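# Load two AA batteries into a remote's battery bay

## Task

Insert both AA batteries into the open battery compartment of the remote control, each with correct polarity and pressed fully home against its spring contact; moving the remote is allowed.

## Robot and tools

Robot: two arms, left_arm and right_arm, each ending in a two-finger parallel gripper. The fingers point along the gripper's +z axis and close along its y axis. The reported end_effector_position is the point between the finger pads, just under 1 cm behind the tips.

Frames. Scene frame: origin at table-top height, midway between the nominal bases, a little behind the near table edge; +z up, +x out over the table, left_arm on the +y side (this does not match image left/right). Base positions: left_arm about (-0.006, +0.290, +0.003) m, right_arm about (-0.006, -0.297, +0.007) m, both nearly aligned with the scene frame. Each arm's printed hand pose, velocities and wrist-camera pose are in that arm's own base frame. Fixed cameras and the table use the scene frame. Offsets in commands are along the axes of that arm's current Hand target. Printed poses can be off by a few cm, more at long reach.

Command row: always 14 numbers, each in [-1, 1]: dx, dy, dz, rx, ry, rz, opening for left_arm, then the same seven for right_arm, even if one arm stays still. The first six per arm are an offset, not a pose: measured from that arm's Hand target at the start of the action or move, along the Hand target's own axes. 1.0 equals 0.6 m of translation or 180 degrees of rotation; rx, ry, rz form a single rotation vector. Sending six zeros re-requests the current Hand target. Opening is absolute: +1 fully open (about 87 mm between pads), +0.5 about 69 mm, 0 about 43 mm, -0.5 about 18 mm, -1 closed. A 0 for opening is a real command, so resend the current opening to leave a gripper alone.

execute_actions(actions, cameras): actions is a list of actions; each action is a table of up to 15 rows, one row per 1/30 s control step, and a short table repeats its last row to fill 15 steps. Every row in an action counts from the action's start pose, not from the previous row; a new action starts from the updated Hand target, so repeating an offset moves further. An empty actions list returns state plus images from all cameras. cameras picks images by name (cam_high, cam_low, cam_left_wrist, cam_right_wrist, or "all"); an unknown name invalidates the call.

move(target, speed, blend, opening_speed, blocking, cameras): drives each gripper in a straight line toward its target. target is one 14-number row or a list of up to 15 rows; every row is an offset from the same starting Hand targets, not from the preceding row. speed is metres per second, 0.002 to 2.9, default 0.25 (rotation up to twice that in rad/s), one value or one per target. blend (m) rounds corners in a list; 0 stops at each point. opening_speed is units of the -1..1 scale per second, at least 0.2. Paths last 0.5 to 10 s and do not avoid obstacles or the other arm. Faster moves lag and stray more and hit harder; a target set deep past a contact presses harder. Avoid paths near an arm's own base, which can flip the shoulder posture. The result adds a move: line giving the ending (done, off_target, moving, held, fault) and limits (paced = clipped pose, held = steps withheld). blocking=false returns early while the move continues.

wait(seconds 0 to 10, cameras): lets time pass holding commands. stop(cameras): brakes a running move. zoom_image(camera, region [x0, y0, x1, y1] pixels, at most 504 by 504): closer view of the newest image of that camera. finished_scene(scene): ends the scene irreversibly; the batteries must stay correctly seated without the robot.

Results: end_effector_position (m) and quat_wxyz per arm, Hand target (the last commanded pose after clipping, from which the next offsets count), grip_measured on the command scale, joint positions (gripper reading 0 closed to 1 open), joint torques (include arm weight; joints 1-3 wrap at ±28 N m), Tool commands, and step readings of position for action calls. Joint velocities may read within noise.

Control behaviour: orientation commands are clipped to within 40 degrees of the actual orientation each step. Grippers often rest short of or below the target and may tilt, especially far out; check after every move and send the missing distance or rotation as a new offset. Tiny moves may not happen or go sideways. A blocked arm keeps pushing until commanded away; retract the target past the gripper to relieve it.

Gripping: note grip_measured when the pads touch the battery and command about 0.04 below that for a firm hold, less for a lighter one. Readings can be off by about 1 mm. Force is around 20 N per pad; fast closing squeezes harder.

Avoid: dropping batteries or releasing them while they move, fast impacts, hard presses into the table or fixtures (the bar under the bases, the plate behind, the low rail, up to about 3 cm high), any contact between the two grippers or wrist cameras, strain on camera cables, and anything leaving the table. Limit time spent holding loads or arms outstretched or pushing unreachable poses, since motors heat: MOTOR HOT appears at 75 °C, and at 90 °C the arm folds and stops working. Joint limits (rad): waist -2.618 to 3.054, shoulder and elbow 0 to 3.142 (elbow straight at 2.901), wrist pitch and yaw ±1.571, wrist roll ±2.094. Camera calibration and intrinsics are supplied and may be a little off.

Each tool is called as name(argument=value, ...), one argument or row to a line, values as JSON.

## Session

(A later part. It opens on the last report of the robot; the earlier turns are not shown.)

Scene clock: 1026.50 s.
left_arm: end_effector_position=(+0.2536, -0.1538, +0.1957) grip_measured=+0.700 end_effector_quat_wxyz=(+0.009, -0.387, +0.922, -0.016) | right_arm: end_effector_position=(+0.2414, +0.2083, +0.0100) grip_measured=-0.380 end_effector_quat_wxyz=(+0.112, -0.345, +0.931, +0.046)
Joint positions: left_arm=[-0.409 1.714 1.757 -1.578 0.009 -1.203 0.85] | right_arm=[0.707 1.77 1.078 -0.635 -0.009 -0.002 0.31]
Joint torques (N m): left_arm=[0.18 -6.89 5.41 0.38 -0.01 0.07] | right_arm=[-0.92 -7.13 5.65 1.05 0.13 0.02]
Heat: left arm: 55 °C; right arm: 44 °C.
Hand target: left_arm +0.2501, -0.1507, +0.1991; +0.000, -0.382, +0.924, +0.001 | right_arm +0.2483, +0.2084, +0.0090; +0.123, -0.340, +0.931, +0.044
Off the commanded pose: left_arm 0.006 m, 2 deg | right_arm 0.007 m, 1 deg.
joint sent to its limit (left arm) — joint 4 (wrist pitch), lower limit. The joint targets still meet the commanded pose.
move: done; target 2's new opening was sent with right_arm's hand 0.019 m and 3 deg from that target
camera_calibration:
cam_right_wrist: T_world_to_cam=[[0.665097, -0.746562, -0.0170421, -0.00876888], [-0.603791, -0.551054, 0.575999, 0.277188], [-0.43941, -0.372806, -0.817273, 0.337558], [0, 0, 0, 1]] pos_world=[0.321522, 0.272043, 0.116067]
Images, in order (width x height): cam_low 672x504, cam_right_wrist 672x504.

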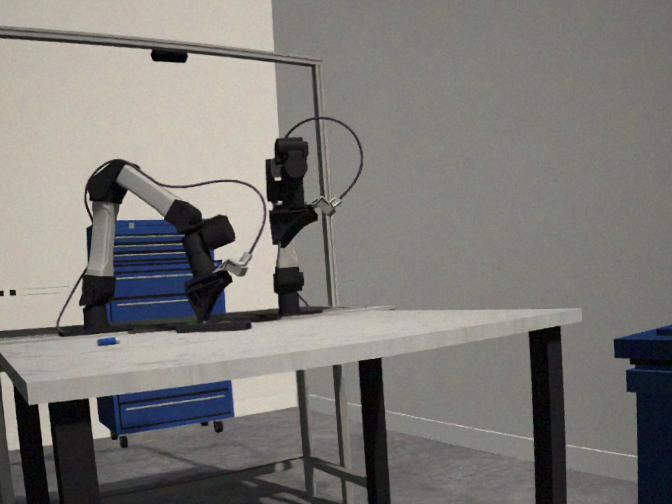

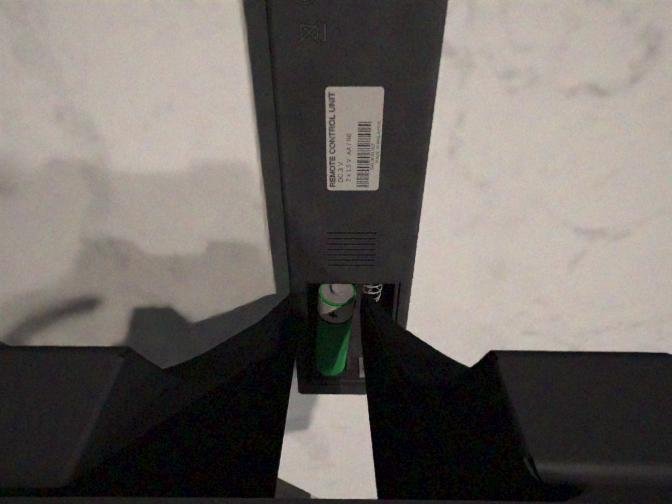

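move(
  target=[0,0,0,0,0,0,0.7, 0,0.006,0,0,0,0,-0.68],
  speed=0.05,
  opening_speed=0.3,
  cameras=["cam_right_wrist","cam_low"],
)

zoom_image(
  camera="cam_right_wrist",
  region=[250, 200, 410, 400],
)

zoom_image(
  camera="cam_low",
  region=[150, 290, 270, 350],
)

Scene clock: 1031.43 s.
left_arm: end_effector_position=(+0.2536, -0.1538, +0.1957) grip_measured=+0.700 end_effector_quat_wxyz=(+0.009, -0.387, +0.922, -0.016) | right_arm: end_effector_position=(+0.2418, +0.2076, +0.0101) grip_measured=-0.674 end_effector_quat_wxyz=(+0.113, -0.345, +0.931, +0.044)
Joint positions: left_arm=[-0.409 1.714 1.757 -1.578 0.009 -1.203 0.85] | right_arm=[0.707 1.769 1.078 -0.636 -0.004 -0.001 0.163]
Joint torques (N m): left_arm=[0.18 -6.91 5.45 0.4 -0.01 0.07] | right_arm=[-0.16 -7.3 5.44 1.1 0.13 0.12]
Heat: left arm: 55 °C; right arm: 44 °C.
Hand target: left_arm +0.2501, -0.1507, +0.1991; +0.000, -0.382, +0.924, +0.001 | right_arm +0.2460, +0.2113, +0.0091; +0.123, -0.340, +0.931, +0.045
Off the commanded pose: left_arm 0.006 m, 2 deg | right_arm 0.006 m, 1 deg.
joint sent to its limit (left arm) — joint 4 (wrist pitch), lower limit. The joint targets still meet the commanded pose.
move: done
camera_calibration:
cam_right_wrist: T_world_to_cam=[[0.664013, -0.747612, -0.0127556, -0.00913699], [-0.606062, -0.548127, 0.576408, 0.276919], [-0.437921, -0.375012, -0.817063, 0.337557], [0, 0, 0, 1]] pos_world=[0.32172, 0.271543, 0.11607]
Images, in order (width x height): cam_low 672x504, cam_right_wrist 672x504.

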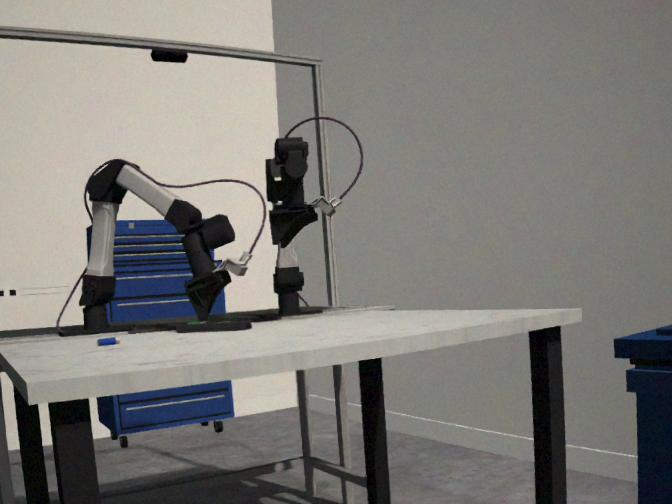

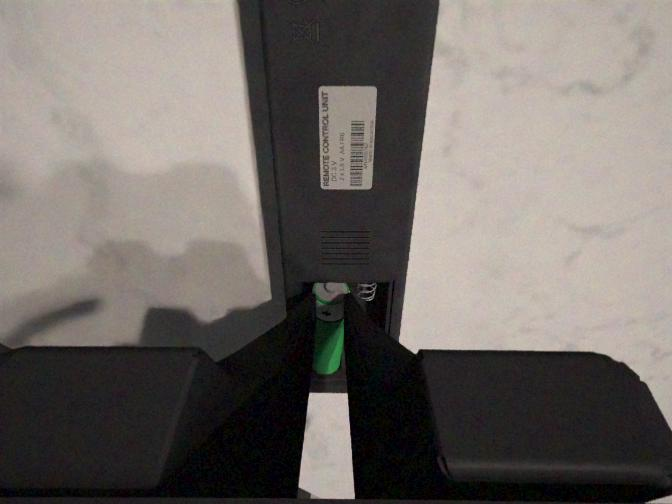

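Scaled by 2.520 from the camera's 672x504 image, which has a finer 960x720 frame.

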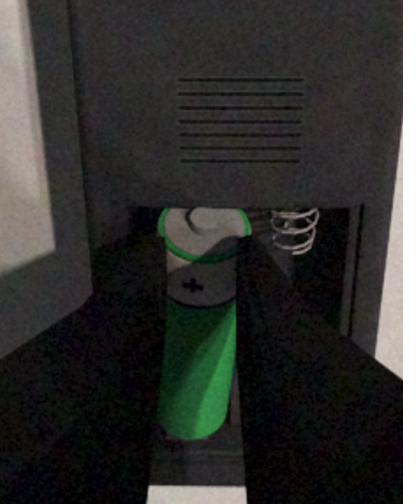

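Scaled by 4.200 from the camera's 672x504 image, which has a finer 960x720 frame.

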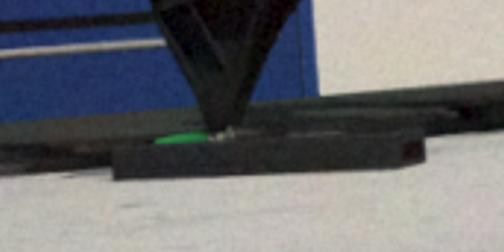

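move(
  target=[
    [0,0,0,0,0,0,0.7, 0,0.0065,0,0,0,0,-0.68],
    [0,0,0,0,0,0,0.7, 0.006,0.0065,0.0155,0,0,0,-0.68],
  ],
  speed=0.05,
  cameras=["cam_right_wrist","cam_low"],
)

zoom_image(
  camera="cam_right_wrist",
  region=[250, 200, 410, 400],
)

zoom_image(
  camera="cam_low",
  region=[150, 290, 270, 350],
)

Scene clock: 1038.47 s.
left_arm: end_effector_position=(+0.2536, -0.1538, +0.1957) grip_measured=+0.700 end_effector_quat_wxyz=(+0.009, -0.387, +0.922, -0.016) | right_arm: end_effector_position=(+0.2405, +0.2090, +0.0096) grip_measured=-0.675 end_effector_quat_wxyz=(+0.113, -0.344, +0.931, +0.044)
Joint positions: left_arm=[-0.409 1.714 1.757 -1.578 0.009 -1.203 0.85] | right_arm=[0.713 1.769 1.076 -0.634 -0.003 0.006 0.163]
Joint torques (N m): left_arm=[0.23 -6.89 5.39 0.4 -0.01 0.07] | right_arm=[0.54 -6.01 3.37 1.35 0.12 0.21]
Heat: left arm: 55 °C; right arm: 43 °C.
Hand target: left_arm +0.2501, -0.1507, +0.1991; +0.000, -0.382, +0.924, +0.001 | right_arm +0.2427, +0.2135, -0.0009; +0.123, -0.340, +0.931, +0.044
Off the commanded pose: left_arm 0.006 m, 2 deg | right_arm 0.012 m, 1 deg.
joint sent to its limit (left arm) — joint 4 (wrist pitch), lower limit. The joint targets still meet the commanded pose.
move: off_target (right_arm)
camera_calibration:
cam_right_wrist: T_world_to_cam=[[0.66284, -0.748641, -0.0134289, -0.00671473], [-0.606978, -0.547742, 0.57581, 0.277278], [-0.43843, -0.373519, -0.817473, 0.337039], [0, 0, 0, 1]] pos_world=[0.320521, 0.27274, 0.115771]
Images, in order (width x height): cam_low 672x504, cam_right_wrist 672x504.

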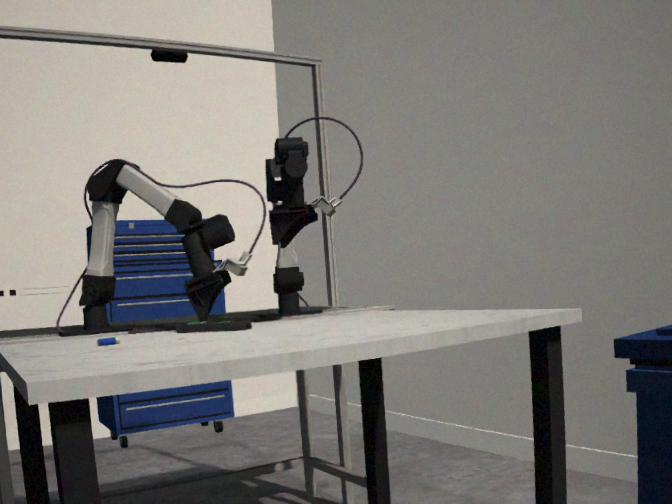

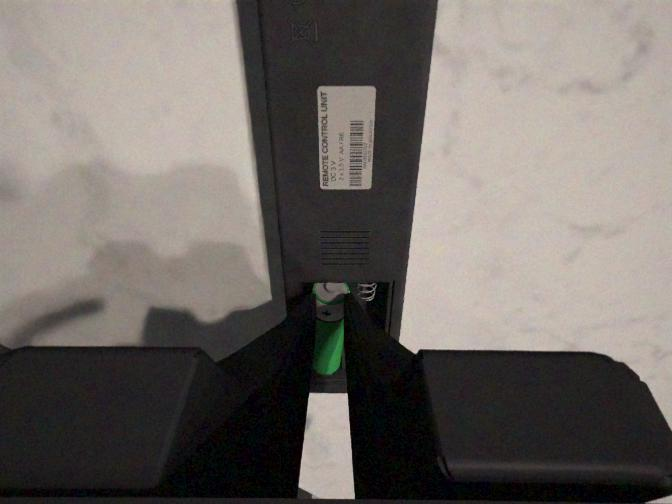

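Scaled by 2.520 from the camera's 672x504 image, which has a finer 960x720 frame.

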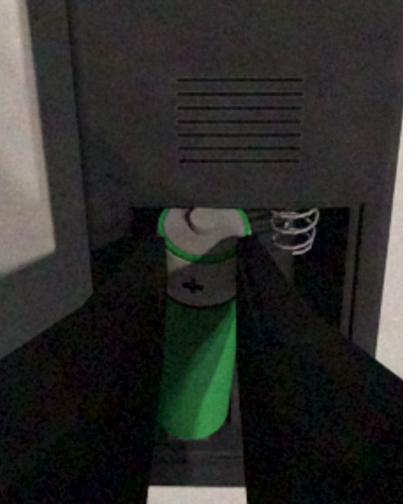

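Scaled by 4.200 from the camera's 672x504 image, which has a finer 960x720 frame.

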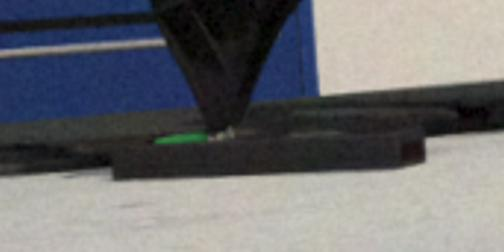

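move(
  target=[0,0,0,0,0,0,0.7, 0.0045,0,0.0165,0,0,0,-0.68],
  speed=0.05,
  cameras=["cam_right_wrist","cam_low"],
)

zoom_image(
  camera="cam_right_wrist",
  region=[250, 200, 410, 400],
)

zoom_image(
  camera="cam_low",
  region=[150, 290, 270, 350],
)

Scene clock: 1042.83 s.
left_arm: end_effector_position=(+0.2536, -0.1538, +0.1957) grip_measured=+0.700 end_effector_quat_wxyz=(+0.009, -0.387, +0.922, -0.016) | right_arm: end_effector_position=(+0.2404, +0.2089, +0.0090) grip_measured=-0.675 end_effector_quat_wxyz=(+0.118, -0.344, +0.931, +0.046)
Joint positions: left_arm=[-0.409 1.714 1.757 -1.578 0.009 -1.203 0.85] | right_arm=[0.713 1.762 1.063 -0.619 -0.003 0.006 0.163]
Joint torques (N m): left_arm=[0.18 -6.91 5.38 0.39 -0.01 0.07] | right_arm=[0.14 -3.49 2.81 1.64 0.15 0.17]
Heat: left arm: 54 °C; right arm: 43 °C.
Hand target: left_arm +0.2501, -0.1507, +0.1991; +0.000, -0.382, +0.924, +0.001 | right_arm +0.2426, +0.2135, -0.0112; +0.123, -0.340, +0.931, +0.044
Off the commanded pose: left_arm 0.006 m, 2 deg | right_arm 0.021 m, 1 deg.
joint sent to its limit (left arm) — joint 4 (wrist pitch), lower limit. The joint targets still meet the commanded pose.
move: off_target (right_arm)
camera_calibration:
cam_right_wrist: T_world_to_cam=[[0.662915, -0.748577, -0.0132767, -0.0067646], [-0.610987, -0.551149, 0.568269, 0.279364], [-0.43271, -0.368602, -0.822736, 0.334039], [0, 0, 0, 1]] pos_world=[0.319715, 0.272035, 0.115982]
Images, in order (width x height): cam_low 672x504, cam_right_wrist 672x504.

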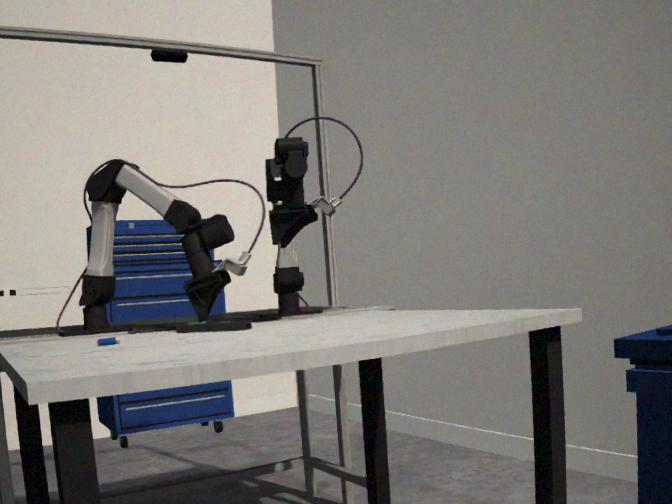

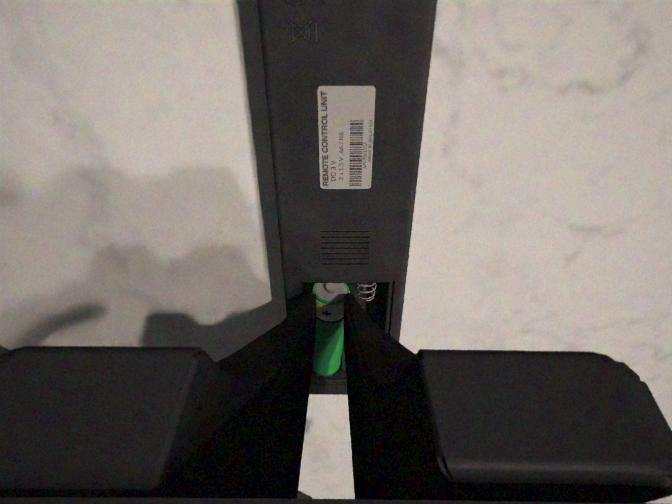

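Scaled by 2.520 from the camera's 672x504 image, which has a finer 960x720 frame.

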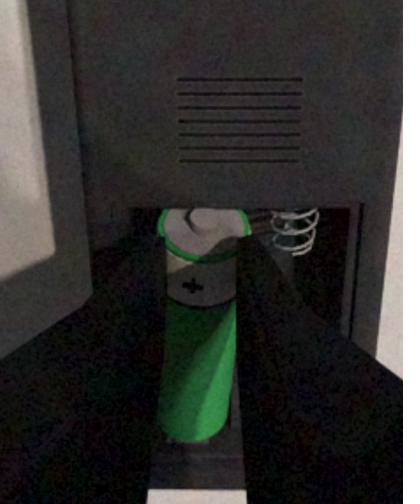

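Scaled by 4.200 from the camera's 672x504 image, which has a finer 960x720 frame.

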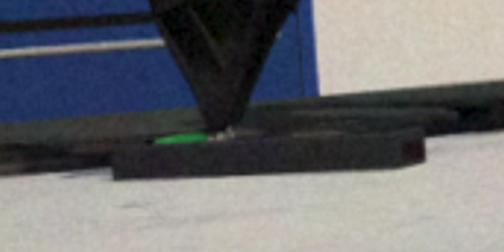

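move(
  target=[
    [0,0,0,0,0,0,0.7, 0,0,-0.02,0,0,0,-0.68],
    [0,0,0,0,0,0,0.7, 0,0,-0.02,0,0,0,-0.4],
    [0,0,0,0,0,0,0.7, -0.026,0,-0.15,0,0,0,-0.4],
    [0,0,0,0,0,0,0.7, 0.1,0,-0.2,0,-0.25,0,-0.4],
  ],
  speed=0.08,
  opening_speed=0.4,
  cameras=["cam_right_wrist","cam_low","cam_left_wrist"],
)

zoom_image(
  camera="cam_right_wrist",
  region=[250, 100, 410, 300],
)

zoom_image(
  camera="cam_low",
  region=[160, 300, 260, 350],
)

Scene clock: 1064.83 s.
left_arm: end_effector_position=(+0.2536, -0.1538, +0.1957) grip_measured=+0.700 end_effector_quat_wxyz=(+0.009, -0.387, +0.922, -0.016) | right_arm: end_effector_position=(+0.1723, +0.1536, +0.0859) grip_measured=-0.400 end_effector_quat_wxyz=(+0.461, -0.306, +0.816, +0.167)
Joint positions: left_arm=[-0.409 1.714 1.757 -1.578 0.009 -1.203 0.85] | right_arm=[0.76 0.492 0.302 -0.356 0.046 0.017 0.3]
Joint torques (N m): left_arm=[0.18 -6.86 5.39 0.4 -0.01 0.07] | right_arm=[0.28 -0.1 6.6 1.91 0.2 0.2]
Heat: left arm: 54 °C; right arm: 42 °C.
Hand target: left_arm +0.2501, -0.1507, +0.1991; +0.000, -0.382, +0.924, +0.001 | right_arm +0.1745, +0.1562, +0.0893; +0.470, -0.297, +0.814, +0.171
Off the commanded pose: left_arm 0.006 m, 2 deg | right_arm 0.005 m, 1 deg.
joint sent to its limit (left arm) — joint 4 (wrist pitch), lower limit. The joint targets still meet the commanded pose.
move: done
camera_calibration:
cam_left_wrist: T_world_to_cam=[[0.720925, -0.69243, 0.0284353, -0.296623], [-0.453311, -0.440135, 0.775107, -0.0865135], [-0.524191, -0.571684, -0.63119, 0.309635], [0, 0, 0, 1]] pos_world=[0.336934, -0.066455, 0.27093]
cam_right_wrist: T_world_to_cam=[[0.666775, -0.745123, 0.014211, -0.00553338], [-0.733129, -0.65923, -0.167144, 0.264424], [0.133911, 0.101029, -0.98583, 0.191739], [0, 0, 0, 1]] pos_world=[0.171871, 0.150822, 0.233297]
Images, in order (width x height): cam_low 672x504, cam_left_wrist 672x504, cam_right_wrist 672x504.

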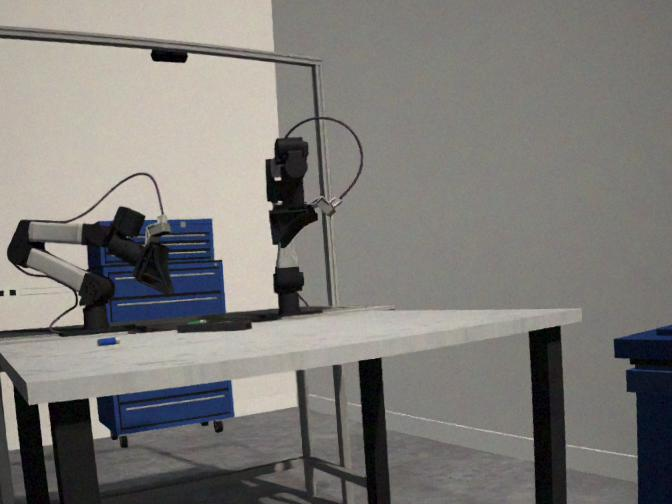

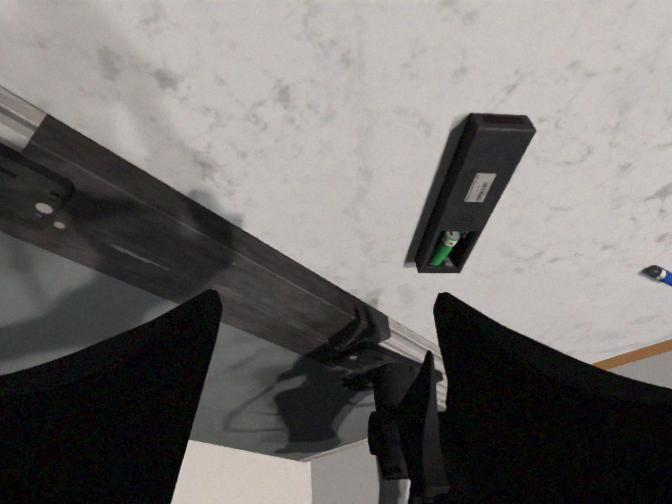

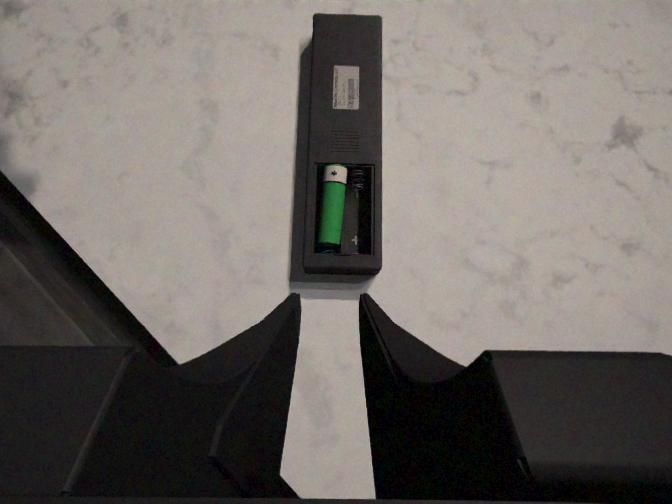

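Scaled by 2.520 from the camera's 672x504 image, which has a finer 960x720 frame.

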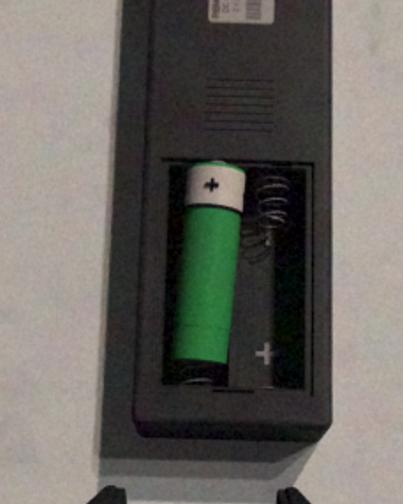

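Scaled by 5.040 from the camera's 672x504 image, which has a finer 960x720 frame.

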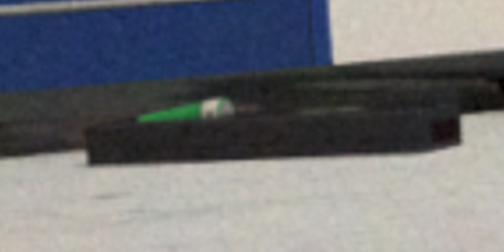

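move(
  target=[0.1428,-0.2343,0.2317,0,0,0.0194,0.7, 0,0,0,0,0,0,-0.4],
  speed=0.2,
  cameras=["cam_left_wrist"],
)

Scene clock: 1081.17 s.
left_arm: end_effector_position=(+0.2787, -0.3032, +0.0578) grip_measured=+0.700 end_effector_quat_wxyz=(-0.011, -0.348, +0.937, +0.013) | right_arm: end_effector_position=(+0.1724, +0.1535, +0.0859) grip_measured=-0.400 end_effector_quat_wxyz=(+0.461, -0.305, +0.816, +0.167)
Joint positions: left_arm=[-0.724 2.186 1.857 -1.275 0.007 -1.434 0.85] | right_arm=[0.76 0.492 0.302 -0.356 0.047 0.018 0.3]
Joint torques (N m): left_arm=[0.03 -7.8 9.36 0.42 -0.07 -0.2] | right_arm=[0.55 -0.09 6.42 2.02 0.23 0.14]
Heat: left arm: 53 °C; right arm: 43 °C.
Hand target: left_arm +0.2889, -0.3104, +0.0599; +0.000, -0.354, +0.935, +0.001 | right_arm +0.1745, +0.1562, +0.0893; +0.470, -0.297, +0.814, +0.171
Off the commanded pose: left_arm 0.013 m, 2 deg | right_arm 0.005 m, 1 deg.
move: off_target (left_arm)
camera_calibration:
cam_left_wrist: T_world_to_cam=[[0.660078, -0.750115, -0.0403094, -0.410809], [-0.444009, -0.432873, 0.784523, -0.0349212], [-0.605932, -0.499949, -0.618788, 0.194191], [0, 0, 0, 1]] pos_world=[0.373327, -0.226185, 0.131]
Images, in order (width x height): cam_left_wrist 672x504.

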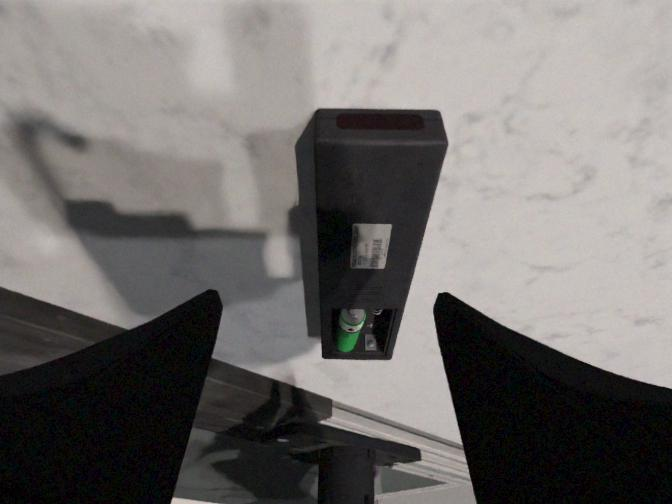

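move(
  target=[0,-0.01,0.085,0,0,0,0.7, 0,0,0,0,0,0,-0.4],
  speed=0.1,
  cameras=["cam_left_wrist"],
)

Scene clock: 1088.57 s.
left_arm: end_effector_position=(+0.2907, -0.3138, +0.0158) grip_measured=+0.700 end_effector_quat_wxyz=(-0.003, -0.349, +0.937, -0.002) | right_arm: end_effector_position=(+0.1724, +0.1535, +0.0859) grip_measured=-0.400 end_effector_quat_wxyz=(+0.461, -0.305, +0.816, +0.167)
Joint positions: left_arm=[-0.724 2.246 1.788 -1.113 0.007 -1.437 0.85] | right_arm=[0.76 0.492 0.302 -0.356 0.047 0.018 0.3]
Joint torques (N m): left_arm=[-0.1 -8.1 5.97 0.53 -0.08 -0.18] | right_arm=[0.16 0.27 6.32 1.94 0.23 0.17]
Heat: left arm: 53 °C; right arm: 43 °C.
Hand target: left_arm +0.2929, -0.3149, +0.0088; +0.000, -0.354, +0.935, +0.001 | right_arm +0.1745, +0.1562, +0.0893; +0.470, -0.297, +0.814, +0.171
Off the commanded pose: left_arm 0.007 m, 1 deg | right_arm 0.005 m, 1 deg.
move: done
camera_calibration:
cam_left_wrist: T_world_to_cam=[[0.6624, -0.749115, -0.00736103, -0.429238], [-0.462547, -0.416694, 0.782571, 0.00916815], [-0.589302, -0.51497, -0.622518, 0.160649], [0, 0, 0, 1]] pos_world=[0.383239, -0.234999, 0.0896729]
Images, in order (width x height): cam_left_wrist 672x504.

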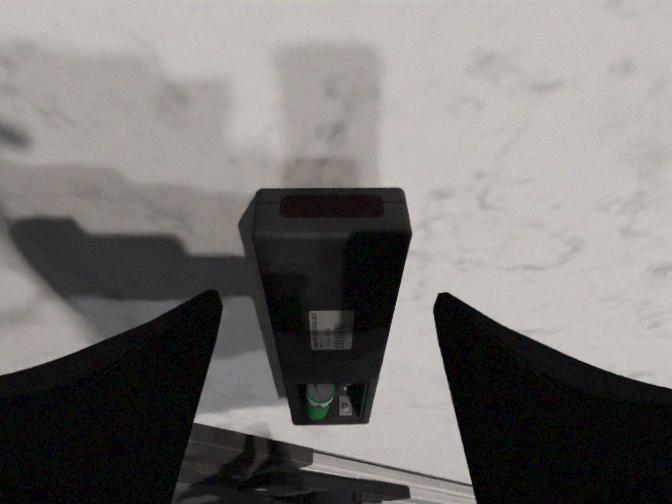

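move(
  target=[
    [0,0,0.033,0,0,0,0.7, 0,0,0,0,0,0,-0.4],
    [0,0,0.033,0,0,0,0.03, 0,0,0,0,0,0,-0.4],
  ],
  speed=0.06,
  opening_speed=0.6,
  cameras=["cam_left_wrist","cam_right_wrist"],
)

zoom_image(
  camera="cam_left_wrist",
  region=[260, 380, 400, 480],
)

zoom_image(
  camera="cam_right_wrist",
  region=[250, 100, 410, 300],
)

Scene clock: 1099.00 s.
left_arm: end_effector_position=(+0.2917, -0.3147, -0.0024) grip_measured=+0.089 end_effector_quat_wxyz=(-0.002, -0.349, +0.937, -0.004) | right_arm: end_effector_position=(+0.1724, +0.1535, +0.0859) grip_measured=-0.400 end_effector_quat_wxyz=(+0.461, -0.305, +0.816, +0.167)
Joint positions: left_arm=[-0.724 2.265 1.746 -1.047 0.007 -1.437 0.544] | right_arm=[0.76 0.492 0.302 -0.356 0.047 0.018 0.3]
Joint torques (N m): left_arm=[-0.1 -7.92 5.7 0.52 -0.07 -0.18] | right_arm=[0.4 0.05 6.39 1.93 0.24 0.23]
Heat: left arm: 55 °C; right arm: 44 °C.
Hand target: left_arm +0.2929, -0.3148, -0.0110; +0.000, -0.354, +0.935, +0.001 | right_arm +0.1745, +0.1562, +0.0893; +0.470, -0.297, +0.814, +0.171
Off the commanded pose: left_arm 0.009 m, 1 deg | right_arm 0.005 m, 1 deg.
move: done
camera_calibration:
cam_left_wrist: T_world_to_cam=[[0.66246, -0.749093, -0.00241543, -0.430726], [-0.465421, -0.414117, 0.782234, 0.025269], [-0.586966, -0.517075, -0.62298, 0.14812], [0, 0, 0, 1]] pos_world=[0.384041, -0.2356, 0.071469]
cam_right_wrist: T_world_to_cam=[[0.666174, -0.745659, 0.0142926, -0.00544287], [-0.733658, -0.658654, -0.167094, 0.26435], [0.134009, 0.100828, -0.985837, 0.191764], [0, 0, 0, 1]] pos_world=[0.17187, 0.150722, 0.233297]
Images, in order (width x height): cam_left_wrist 672x504, cam_right_wrist 672x504.

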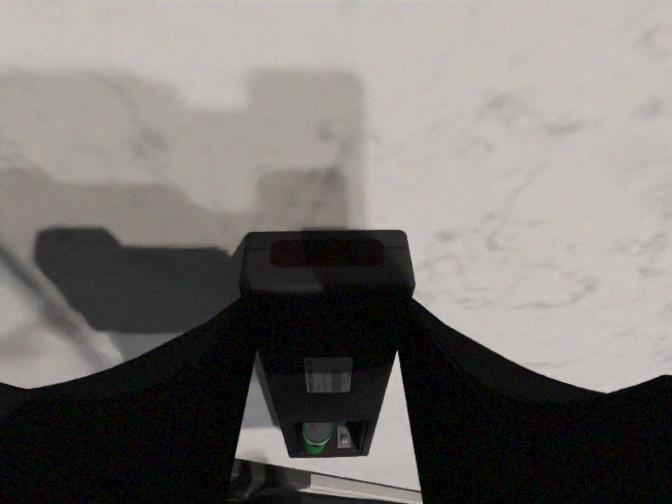

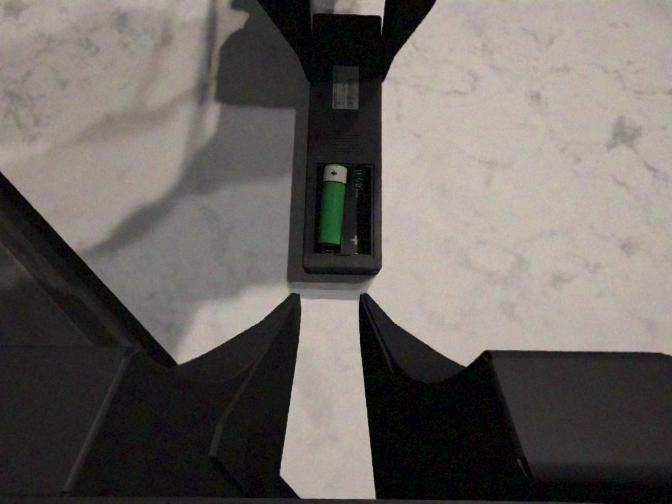

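Scaled by 3.600 from the camera's 672x504 image, which has a finer 960x720 frame.

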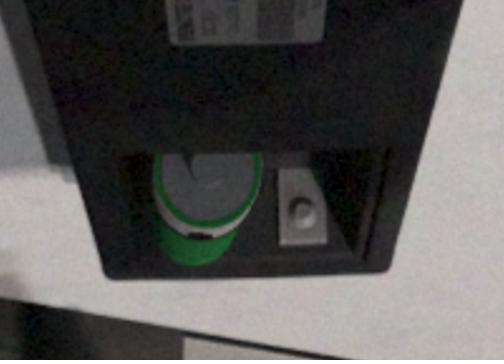

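Scaled by 2.520 from the camera's 672x504 image, which has a finer 960x720 frame.

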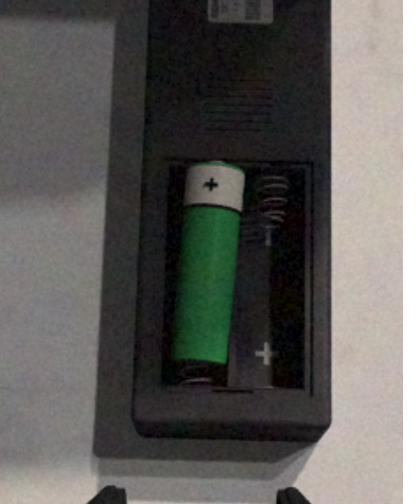

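move(
  target=[0,0,0,0,0,0,0.04, 0.0067,-0.0005,0.1528,0,0.0994,0,-0.4],
  speed=0.12,
  cameras=["cam_left_wrist","cam_right_wrist"],
)

zoom_image(
  camera="cam_right_wrist",
  region=[250, 200, 410, 400],
)

zoom_image(
  camera="cam_left_wrist",
  region=[260, 400, 400, 500],
)

Scene clock: 1112.60 s.
left_arm: end_effector_position=(+0.2917, -0.3147, -0.0024) grip_measured=+0.089 end_effector_quat_wxyz=(-0.002, -0.349, +0.937, -0.004) | right_arm: end_effector_position=(+0.2223, +0.1954, +0.0284) grip_measured=-0.400 end_effector_quat_wxyz=(+0.319, -0.327, +0.883, +0.109)
Joint positions: left_arm=[-0.724 2.265 1.746 -1.047 0.007 -1.437 0.544] | right_arm=[0.739 1.295 0.56 -0.149 0.035 0.018 0.3]
Joint torques (N m): left_arm=[-0.12 -7.9 5.67 0.52 -0.07 -0.18] | right_arm=[-1.13 -3.45 8.32 1.68 -0.03 0.04]
Heat: left arm: 54 °C; right arm: 44 °C.
Hand target: left_arm +0.2929, -0.3148, -0.0110; +0.000, -0.354, +0.935, +0.001 | right_arm +0.2338, +0.2058, +0.0399; +0.337, -0.320, +0.877, +0.123
Off the commanded pose: left_arm 0.009 m, 1 deg | right_arm 0.019 m, 3 deg.
move: off_target (right_arm)
camera_calibration:
cam_left_wrist: T_world_to_cam=[[0.66246, -0.749093, -0.00241543, -0.430726], [-0.465421, -0.414117, 0.782234, 0.025269], [-0.586966, -0.517075, -0.62298, 0.14812], [0, 0, 0, 1]] pos_world=[0.384041, -0.2356, 0.071469]
cam_right_wrist: T_world_to_cam=[[0.661019, -0.750221, 0.0149139, -0.0047166], [-0.741046, -0.649555, 0.170086, 0.309166], [-0.117914, -0.123482, -0.985316, 0.223933], [0, 0, 0, 1]] pos_world=[0.258629, 0.224933, 0.168131]
Images, in order (width x height): cam_left_wrist 672x504, cam_right_wrist 672x504.

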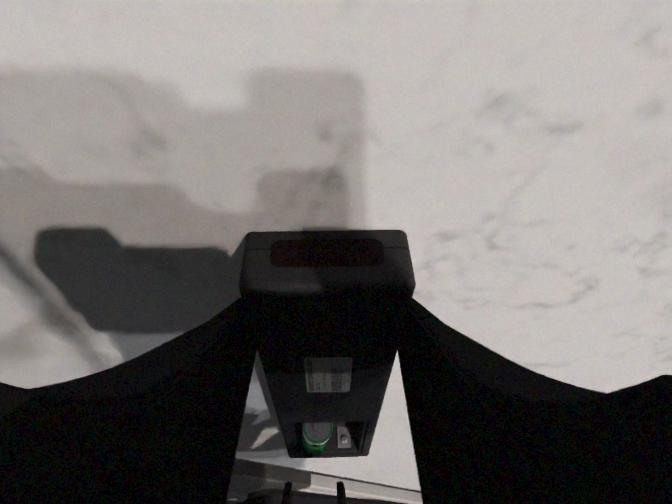

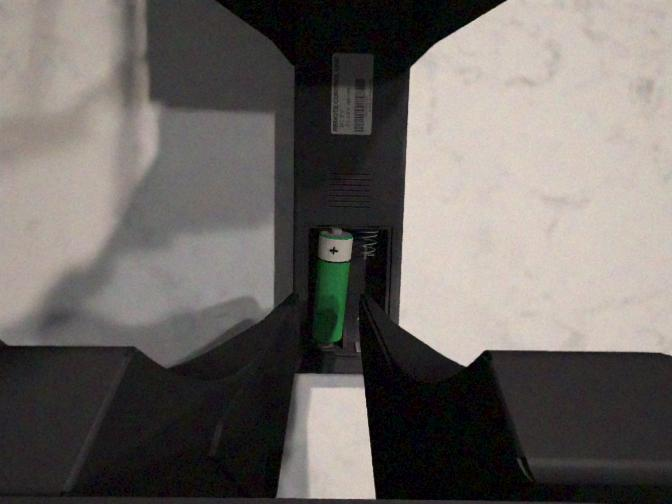

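Scaled by 2.520 from the camera's 672x504 image, which has a finer 960x720 frame.

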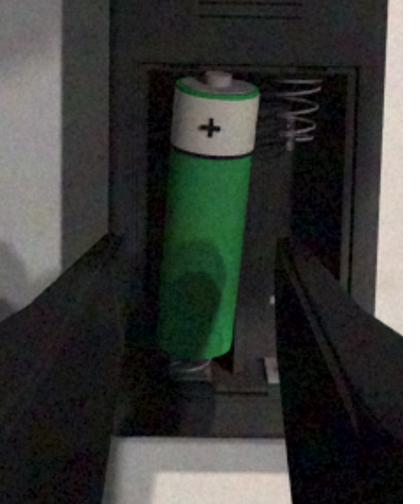

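Scaled by 3.600 from the camera's 672x504 image, which has a finer 960x720 frame.

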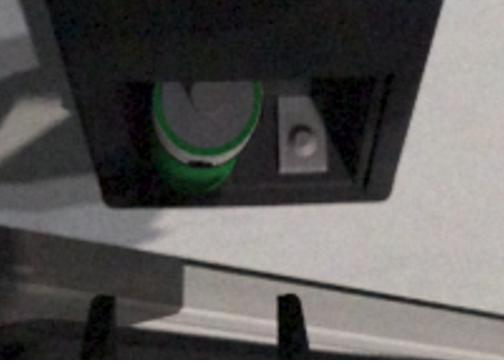

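move(
  target=[0,0,0,0,0,0,0.04, 0.031,-0.0017,0.0393,0,0,0,-0.4],
  speed=0.06,
  cameras=["cam_left_wrist","cam_right_wrist"],
)

zoom_image(
  camera="cam_right_wrist",
  region=[250, 200, 410, 400],
)

zoom_image(
  camera="cam_left_wrist",
  region=[260, 400, 400, 500],
)

Scene clock: 1120.47 s.
left_arm: end_effector_position=(+0.2919, -0.3146, -0.0024) grip_measured=+0.089 end_effector_quat_wxyz=(-0.002, -0.349, +0.937, -0.003) | right_arm: end_effector_position=(+0.2332, +0.2039, +0.0097) grip_measured=-0.400 end_effector_quat_wxyz=(+0.333, -0.323, +0.878, +0.115)
Joint positions: left_arm=[-0.724 2.265 1.746 -1.047 0.006 -1.437 0.544] | right_arm=[0.734 1.39 0.521 0.019 0.032 0.018 0.3]
Joint torques (N m): left_arm=[-0.12 -7.95 5.68 0.52 -0.06 -0.19] | right_arm=[-0.87 -3.79 5.45 1.72 -0.03 0.08]
Heat: left arm: 54 °C; right arm: 45 °C.
Hand target: left_arm +0.2929, -0.3148, -0.0110; +0.000, -0.354, +0.935, +0.001 | right_arm +0.2361, +0.2062, +0.0099; +0.337, -0.320, +0.877, +0.123
Off the commanded pose: left_arm 0.009 m, 1 deg | right_arm 0.004 m, 1 deg.
move: done
camera_calibration:
cam_left_wrist: T_world_to_cam=[[0.66272, -0.748863, -0.00257753, -0.430685], [-0.465895, -0.414992, 0.781488, 0.0252635], [-0.586297, -0.516707, -0.623915, 0.148129], [0, 0, 0, 1]] pos_world=[0.384041, -0.235501, 0.0715667]
cam_right_wrist: T_world_to_cam=[[0.658464, -0.752516, 0.0120244, -0.00408528], [-0.746602, -0.651106, 0.136553, 0.327957], [-0.0949296, -0.0988929, -0.99056, 0.197552], [0, 0, 0, 1]] pos_world=[0.266297, 0.229997, 0.150953]
Images, in order (width x height): cam_left_wrist 672x504, cam_right_wrist 672x504.

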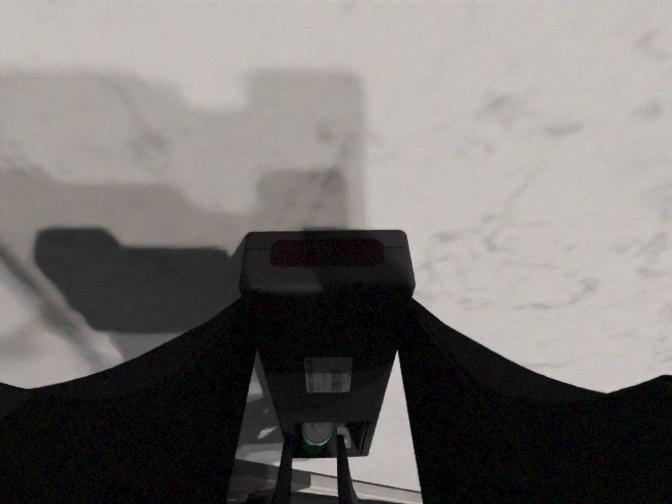

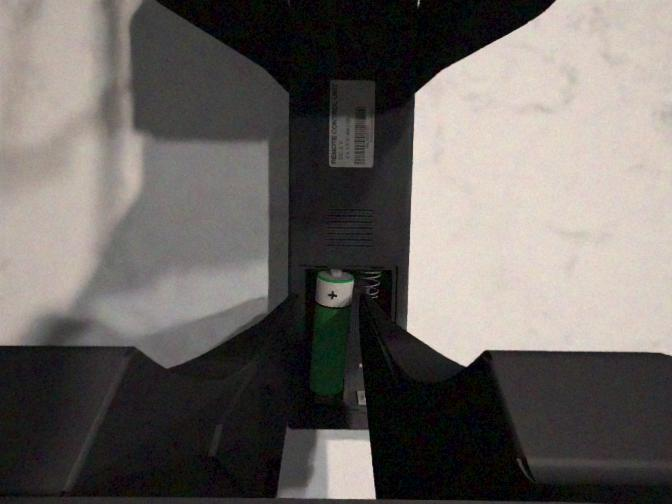

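Scaled by 2.520 from the camera's 672x504 image, which has a finer 960x720 frame.

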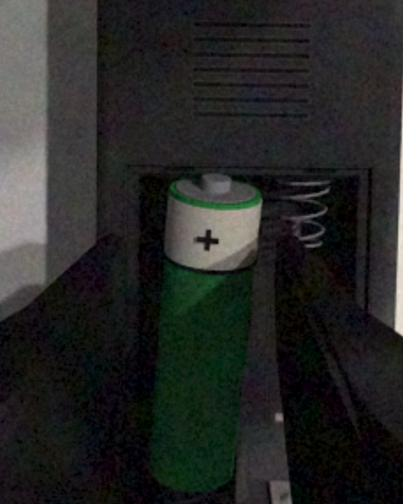

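Scaled by 3.600 from the camera's 672x504 image, which has a finer 960x720 frame.

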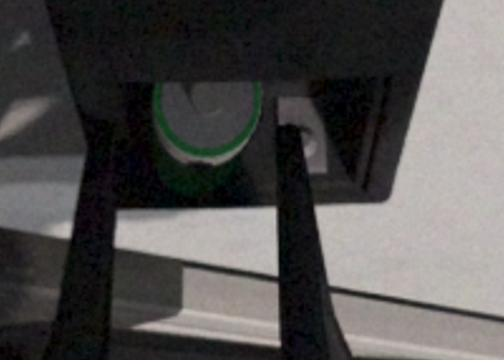

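move(
  target=[
    [0,0,0,0,0,0,0.04, 0.0035,0,0.004,0,0,0,-0.4],
    [0,0,0,0,0,0,0.04, 0.0035,0,0.004,0,0,0,-0.66],
  ],
  speed=0.05,
  opening_speed=0.3,
  cameras=["cam_left_wrist","cam_right_wrist"],
)

zoom_image(
  camera="cam_right_wrist",
  region=[250, 200, 410, 400],
)

zoom_image(
  camera="cam_left_wrist",
  region=[260, 400, 400, 500],
)

Scene clock: 1129.63 s.
left_arm: end_effector_position=(+0.2919, -0.3146, -0.0024) grip_measured=+0.089 end_effector_quat_wxyz=(-0.002, -0.349, +0.937, -0.003) | right_arm: end_effector_position=(+0.2345, +0.2067, +0.0081) grip_measured=-0.618 end_effector_quat_wxyz=(+0.337, -0.323, +0.876, +0.120)
Joint positions: left_arm=[-0.724 2.265 1.746 -1.047 0.006 -1.437 0.544] | right_arm=[0.734 1.402 0.514 0.049 0.026 0.018 0.191]
Joint torques (N m): left_arm=[-0.08 -7.94 5.71 0.52 -0.06 -0.18] | right_arm=[-0.65 -3.86 5.45 1.59 0.03 0]
Heat: left arm: 54 °C; right arm: 45 °C.
Hand target: left_arm +0.2929, -0.3148, -0.0110; +0.000, -0.354, +0.935, +0.001 | right_arm +0.2362, +0.2063, +0.0068; +0.338, -0.320, +0.877, +0.123
Off the commanded pose: left_arm 0.009 m, 1 deg | right_arm 0.002 m, 1 deg.
move: done
camera_calibration:
cam_left_wrist: T_world_to_cam=[[0.66272, -0.748863, -0.00257753, -0.430685], [-0.465895, -0.414992, 0.781488, 0.0252635], [-0.586297, -0.516707, -0.623915, 0.148129], [0, 0, 0, 1]] pos_world=[0.384041, -0.235501, 0.0715667]
cam_right_wrist: T_world_to_cam=[[0.661638, -0.749791, 0.00693997, -0.00414181], [-0.744473, -0.655785, 0.125323, 0.331524], [-0.089415, -0.0880852, -0.992092, 0.1928], [0, 0, 0, 1]] pos_world=[0.26679, 0.231286, 0.149756]
Images, in order (width x height): cam_left_wrist 672x504, cam_right_wrist 672x504.

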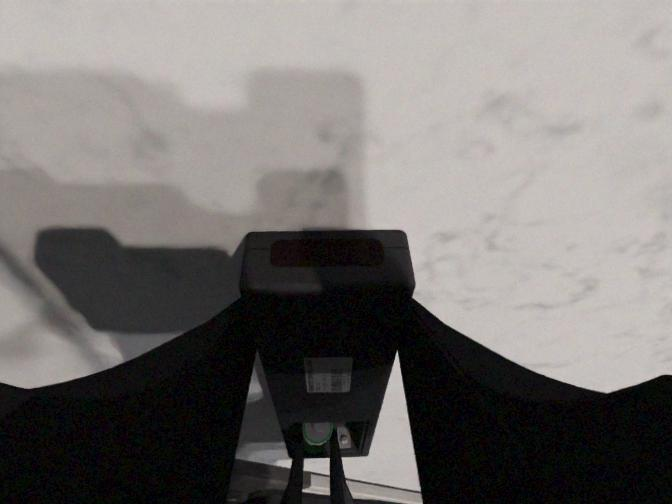

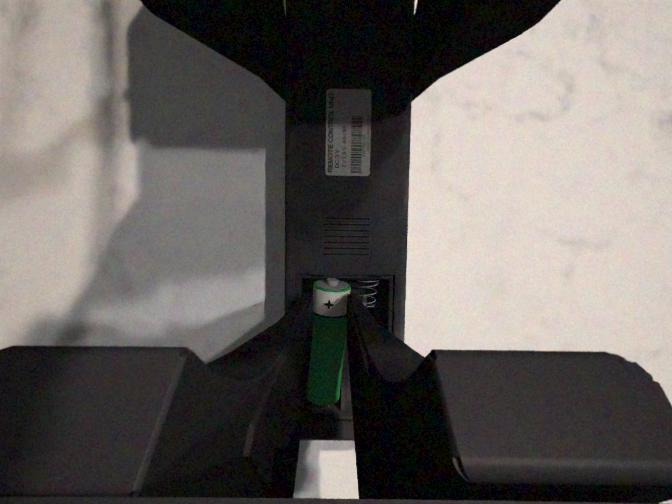

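Scaled by 2.520 from the camera's 672x504 image, which has a finer 960x720 frame.

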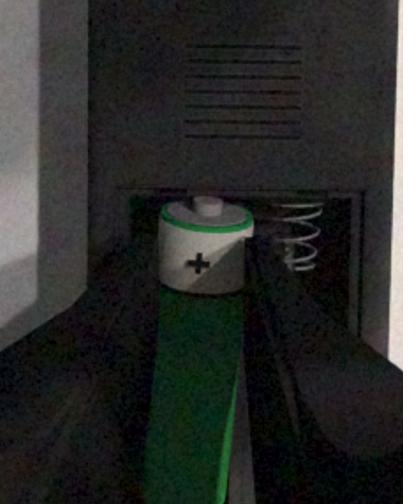

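Scaled by 3.600 from the camera's 672x504 image, which has a finer 960x720 frame.

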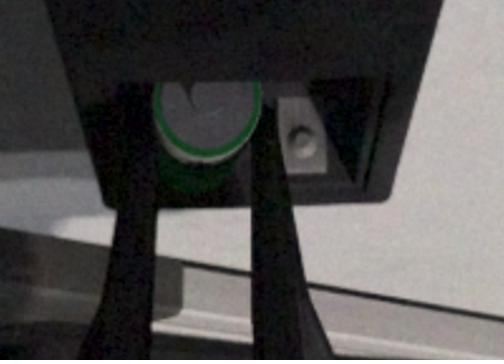

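move(
  target=[0,0,0,0,0,0,0.02, -0.0022,0.0167,-0.0025,0,0,0,-0.7],
  speed=0.05,
  cameras=["cam_left_wrist","cam_right_wrist"],
)

zoom_image(
  camera="cam_right_wrist",
  region=[250, 200, 410, 400],
)

zoom_image(
  camera="cam_left_wrist",
  region=[260, 400, 400, 500],
)

Scene clock: 1138.10 s.
left_arm: end_effector_position=(+0.2917, -0.3144, -0.0024) grip_measured=+0.089 end_effector_quat_wxyz=(-0.002, -0.349, +0.937, -0.003) | right_arm: end_effector_position=(+0.2337, +0.2075, +0.0082) grip_measured=-0.618 end_effector_quat_wxyz=(+0.341, -0.323, +0.876, +0.111)
Joint positions: left_arm=[-0.724 2.265 1.746 -1.048 0.006 -1.437 0.544] | right_arm=[0.755 1.402 0.514 0.049 0.059 0.027 0.191]
Joint torques (N m): left_arm=[-0.12 -7.98 5.68 0.53 -0.06 -0.18] | right_arm=[0.76 -4.38 5.7 1.5 0.06 0.32]
Heat: left arm: 54 °C; right arm: 44 °C.
Hand target: left_arm +0.2929, -0.3148, -0.0110; +0.000, -0.354, +0.935, +0.001 | right_arm +0.2296, +0.2139, +0.0087; +0.337, -0.320, +0.877, +0.123
Off the commanded pose: left_arm 0.009 m, 1 deg | right_arm 0.008 m, 1 deg.
move: done
camera_calibration:
cam_left_wrist: T_world_to_cam=[[0.662732, -0.748849, -0.00337601, -0.430488], [-0.46539, -0.415394, 0.781575, 0.024963], [-0.586684, -0.516404, -0.623802, 0.148334], [0, 0, 0, 1]] pos_world=[0.383941, -0.2354, 0.0715674]
cam_right_wrist: T_world_to_cam=[[0.655823, -0.754485, 0.0254905, -0.000807625], [-0.750911, -0.648499, 0.124823, 0.331418], [-0.0776466, -0.101003, -0.991852, 0.19289], [0, 0, 0, 1]] pos_world=[0.264372, 0.233797, 0.14997]
Images, in order (width x height): cam_left_wrist 672x504, cam_right_wrist 672x504.

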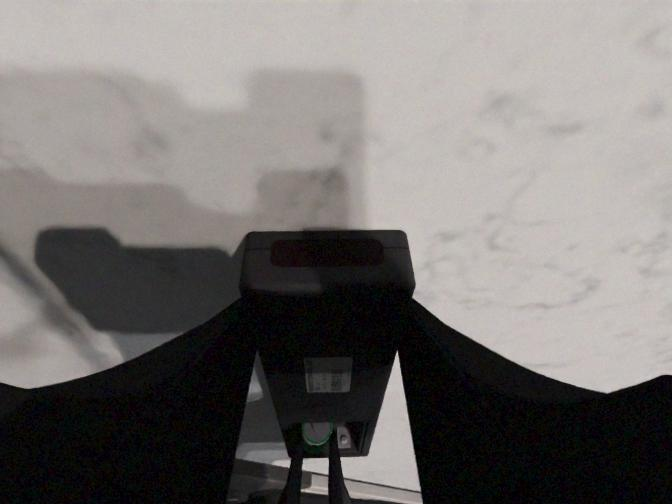

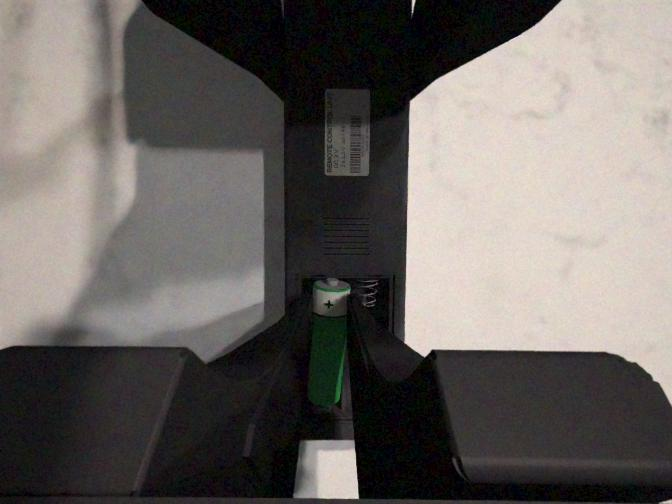

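Scaled by 2.520 from the camera's 672x504 image, which has a finer 960x720 frame.

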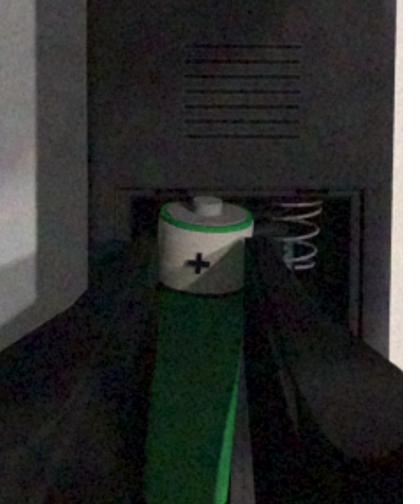

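Scaled by 3.600 from the camera's 672x504 image, which has a finer 960x720 frame.

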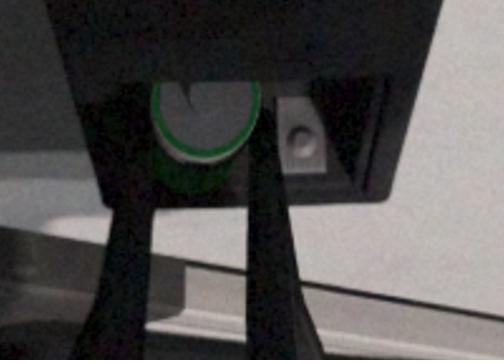

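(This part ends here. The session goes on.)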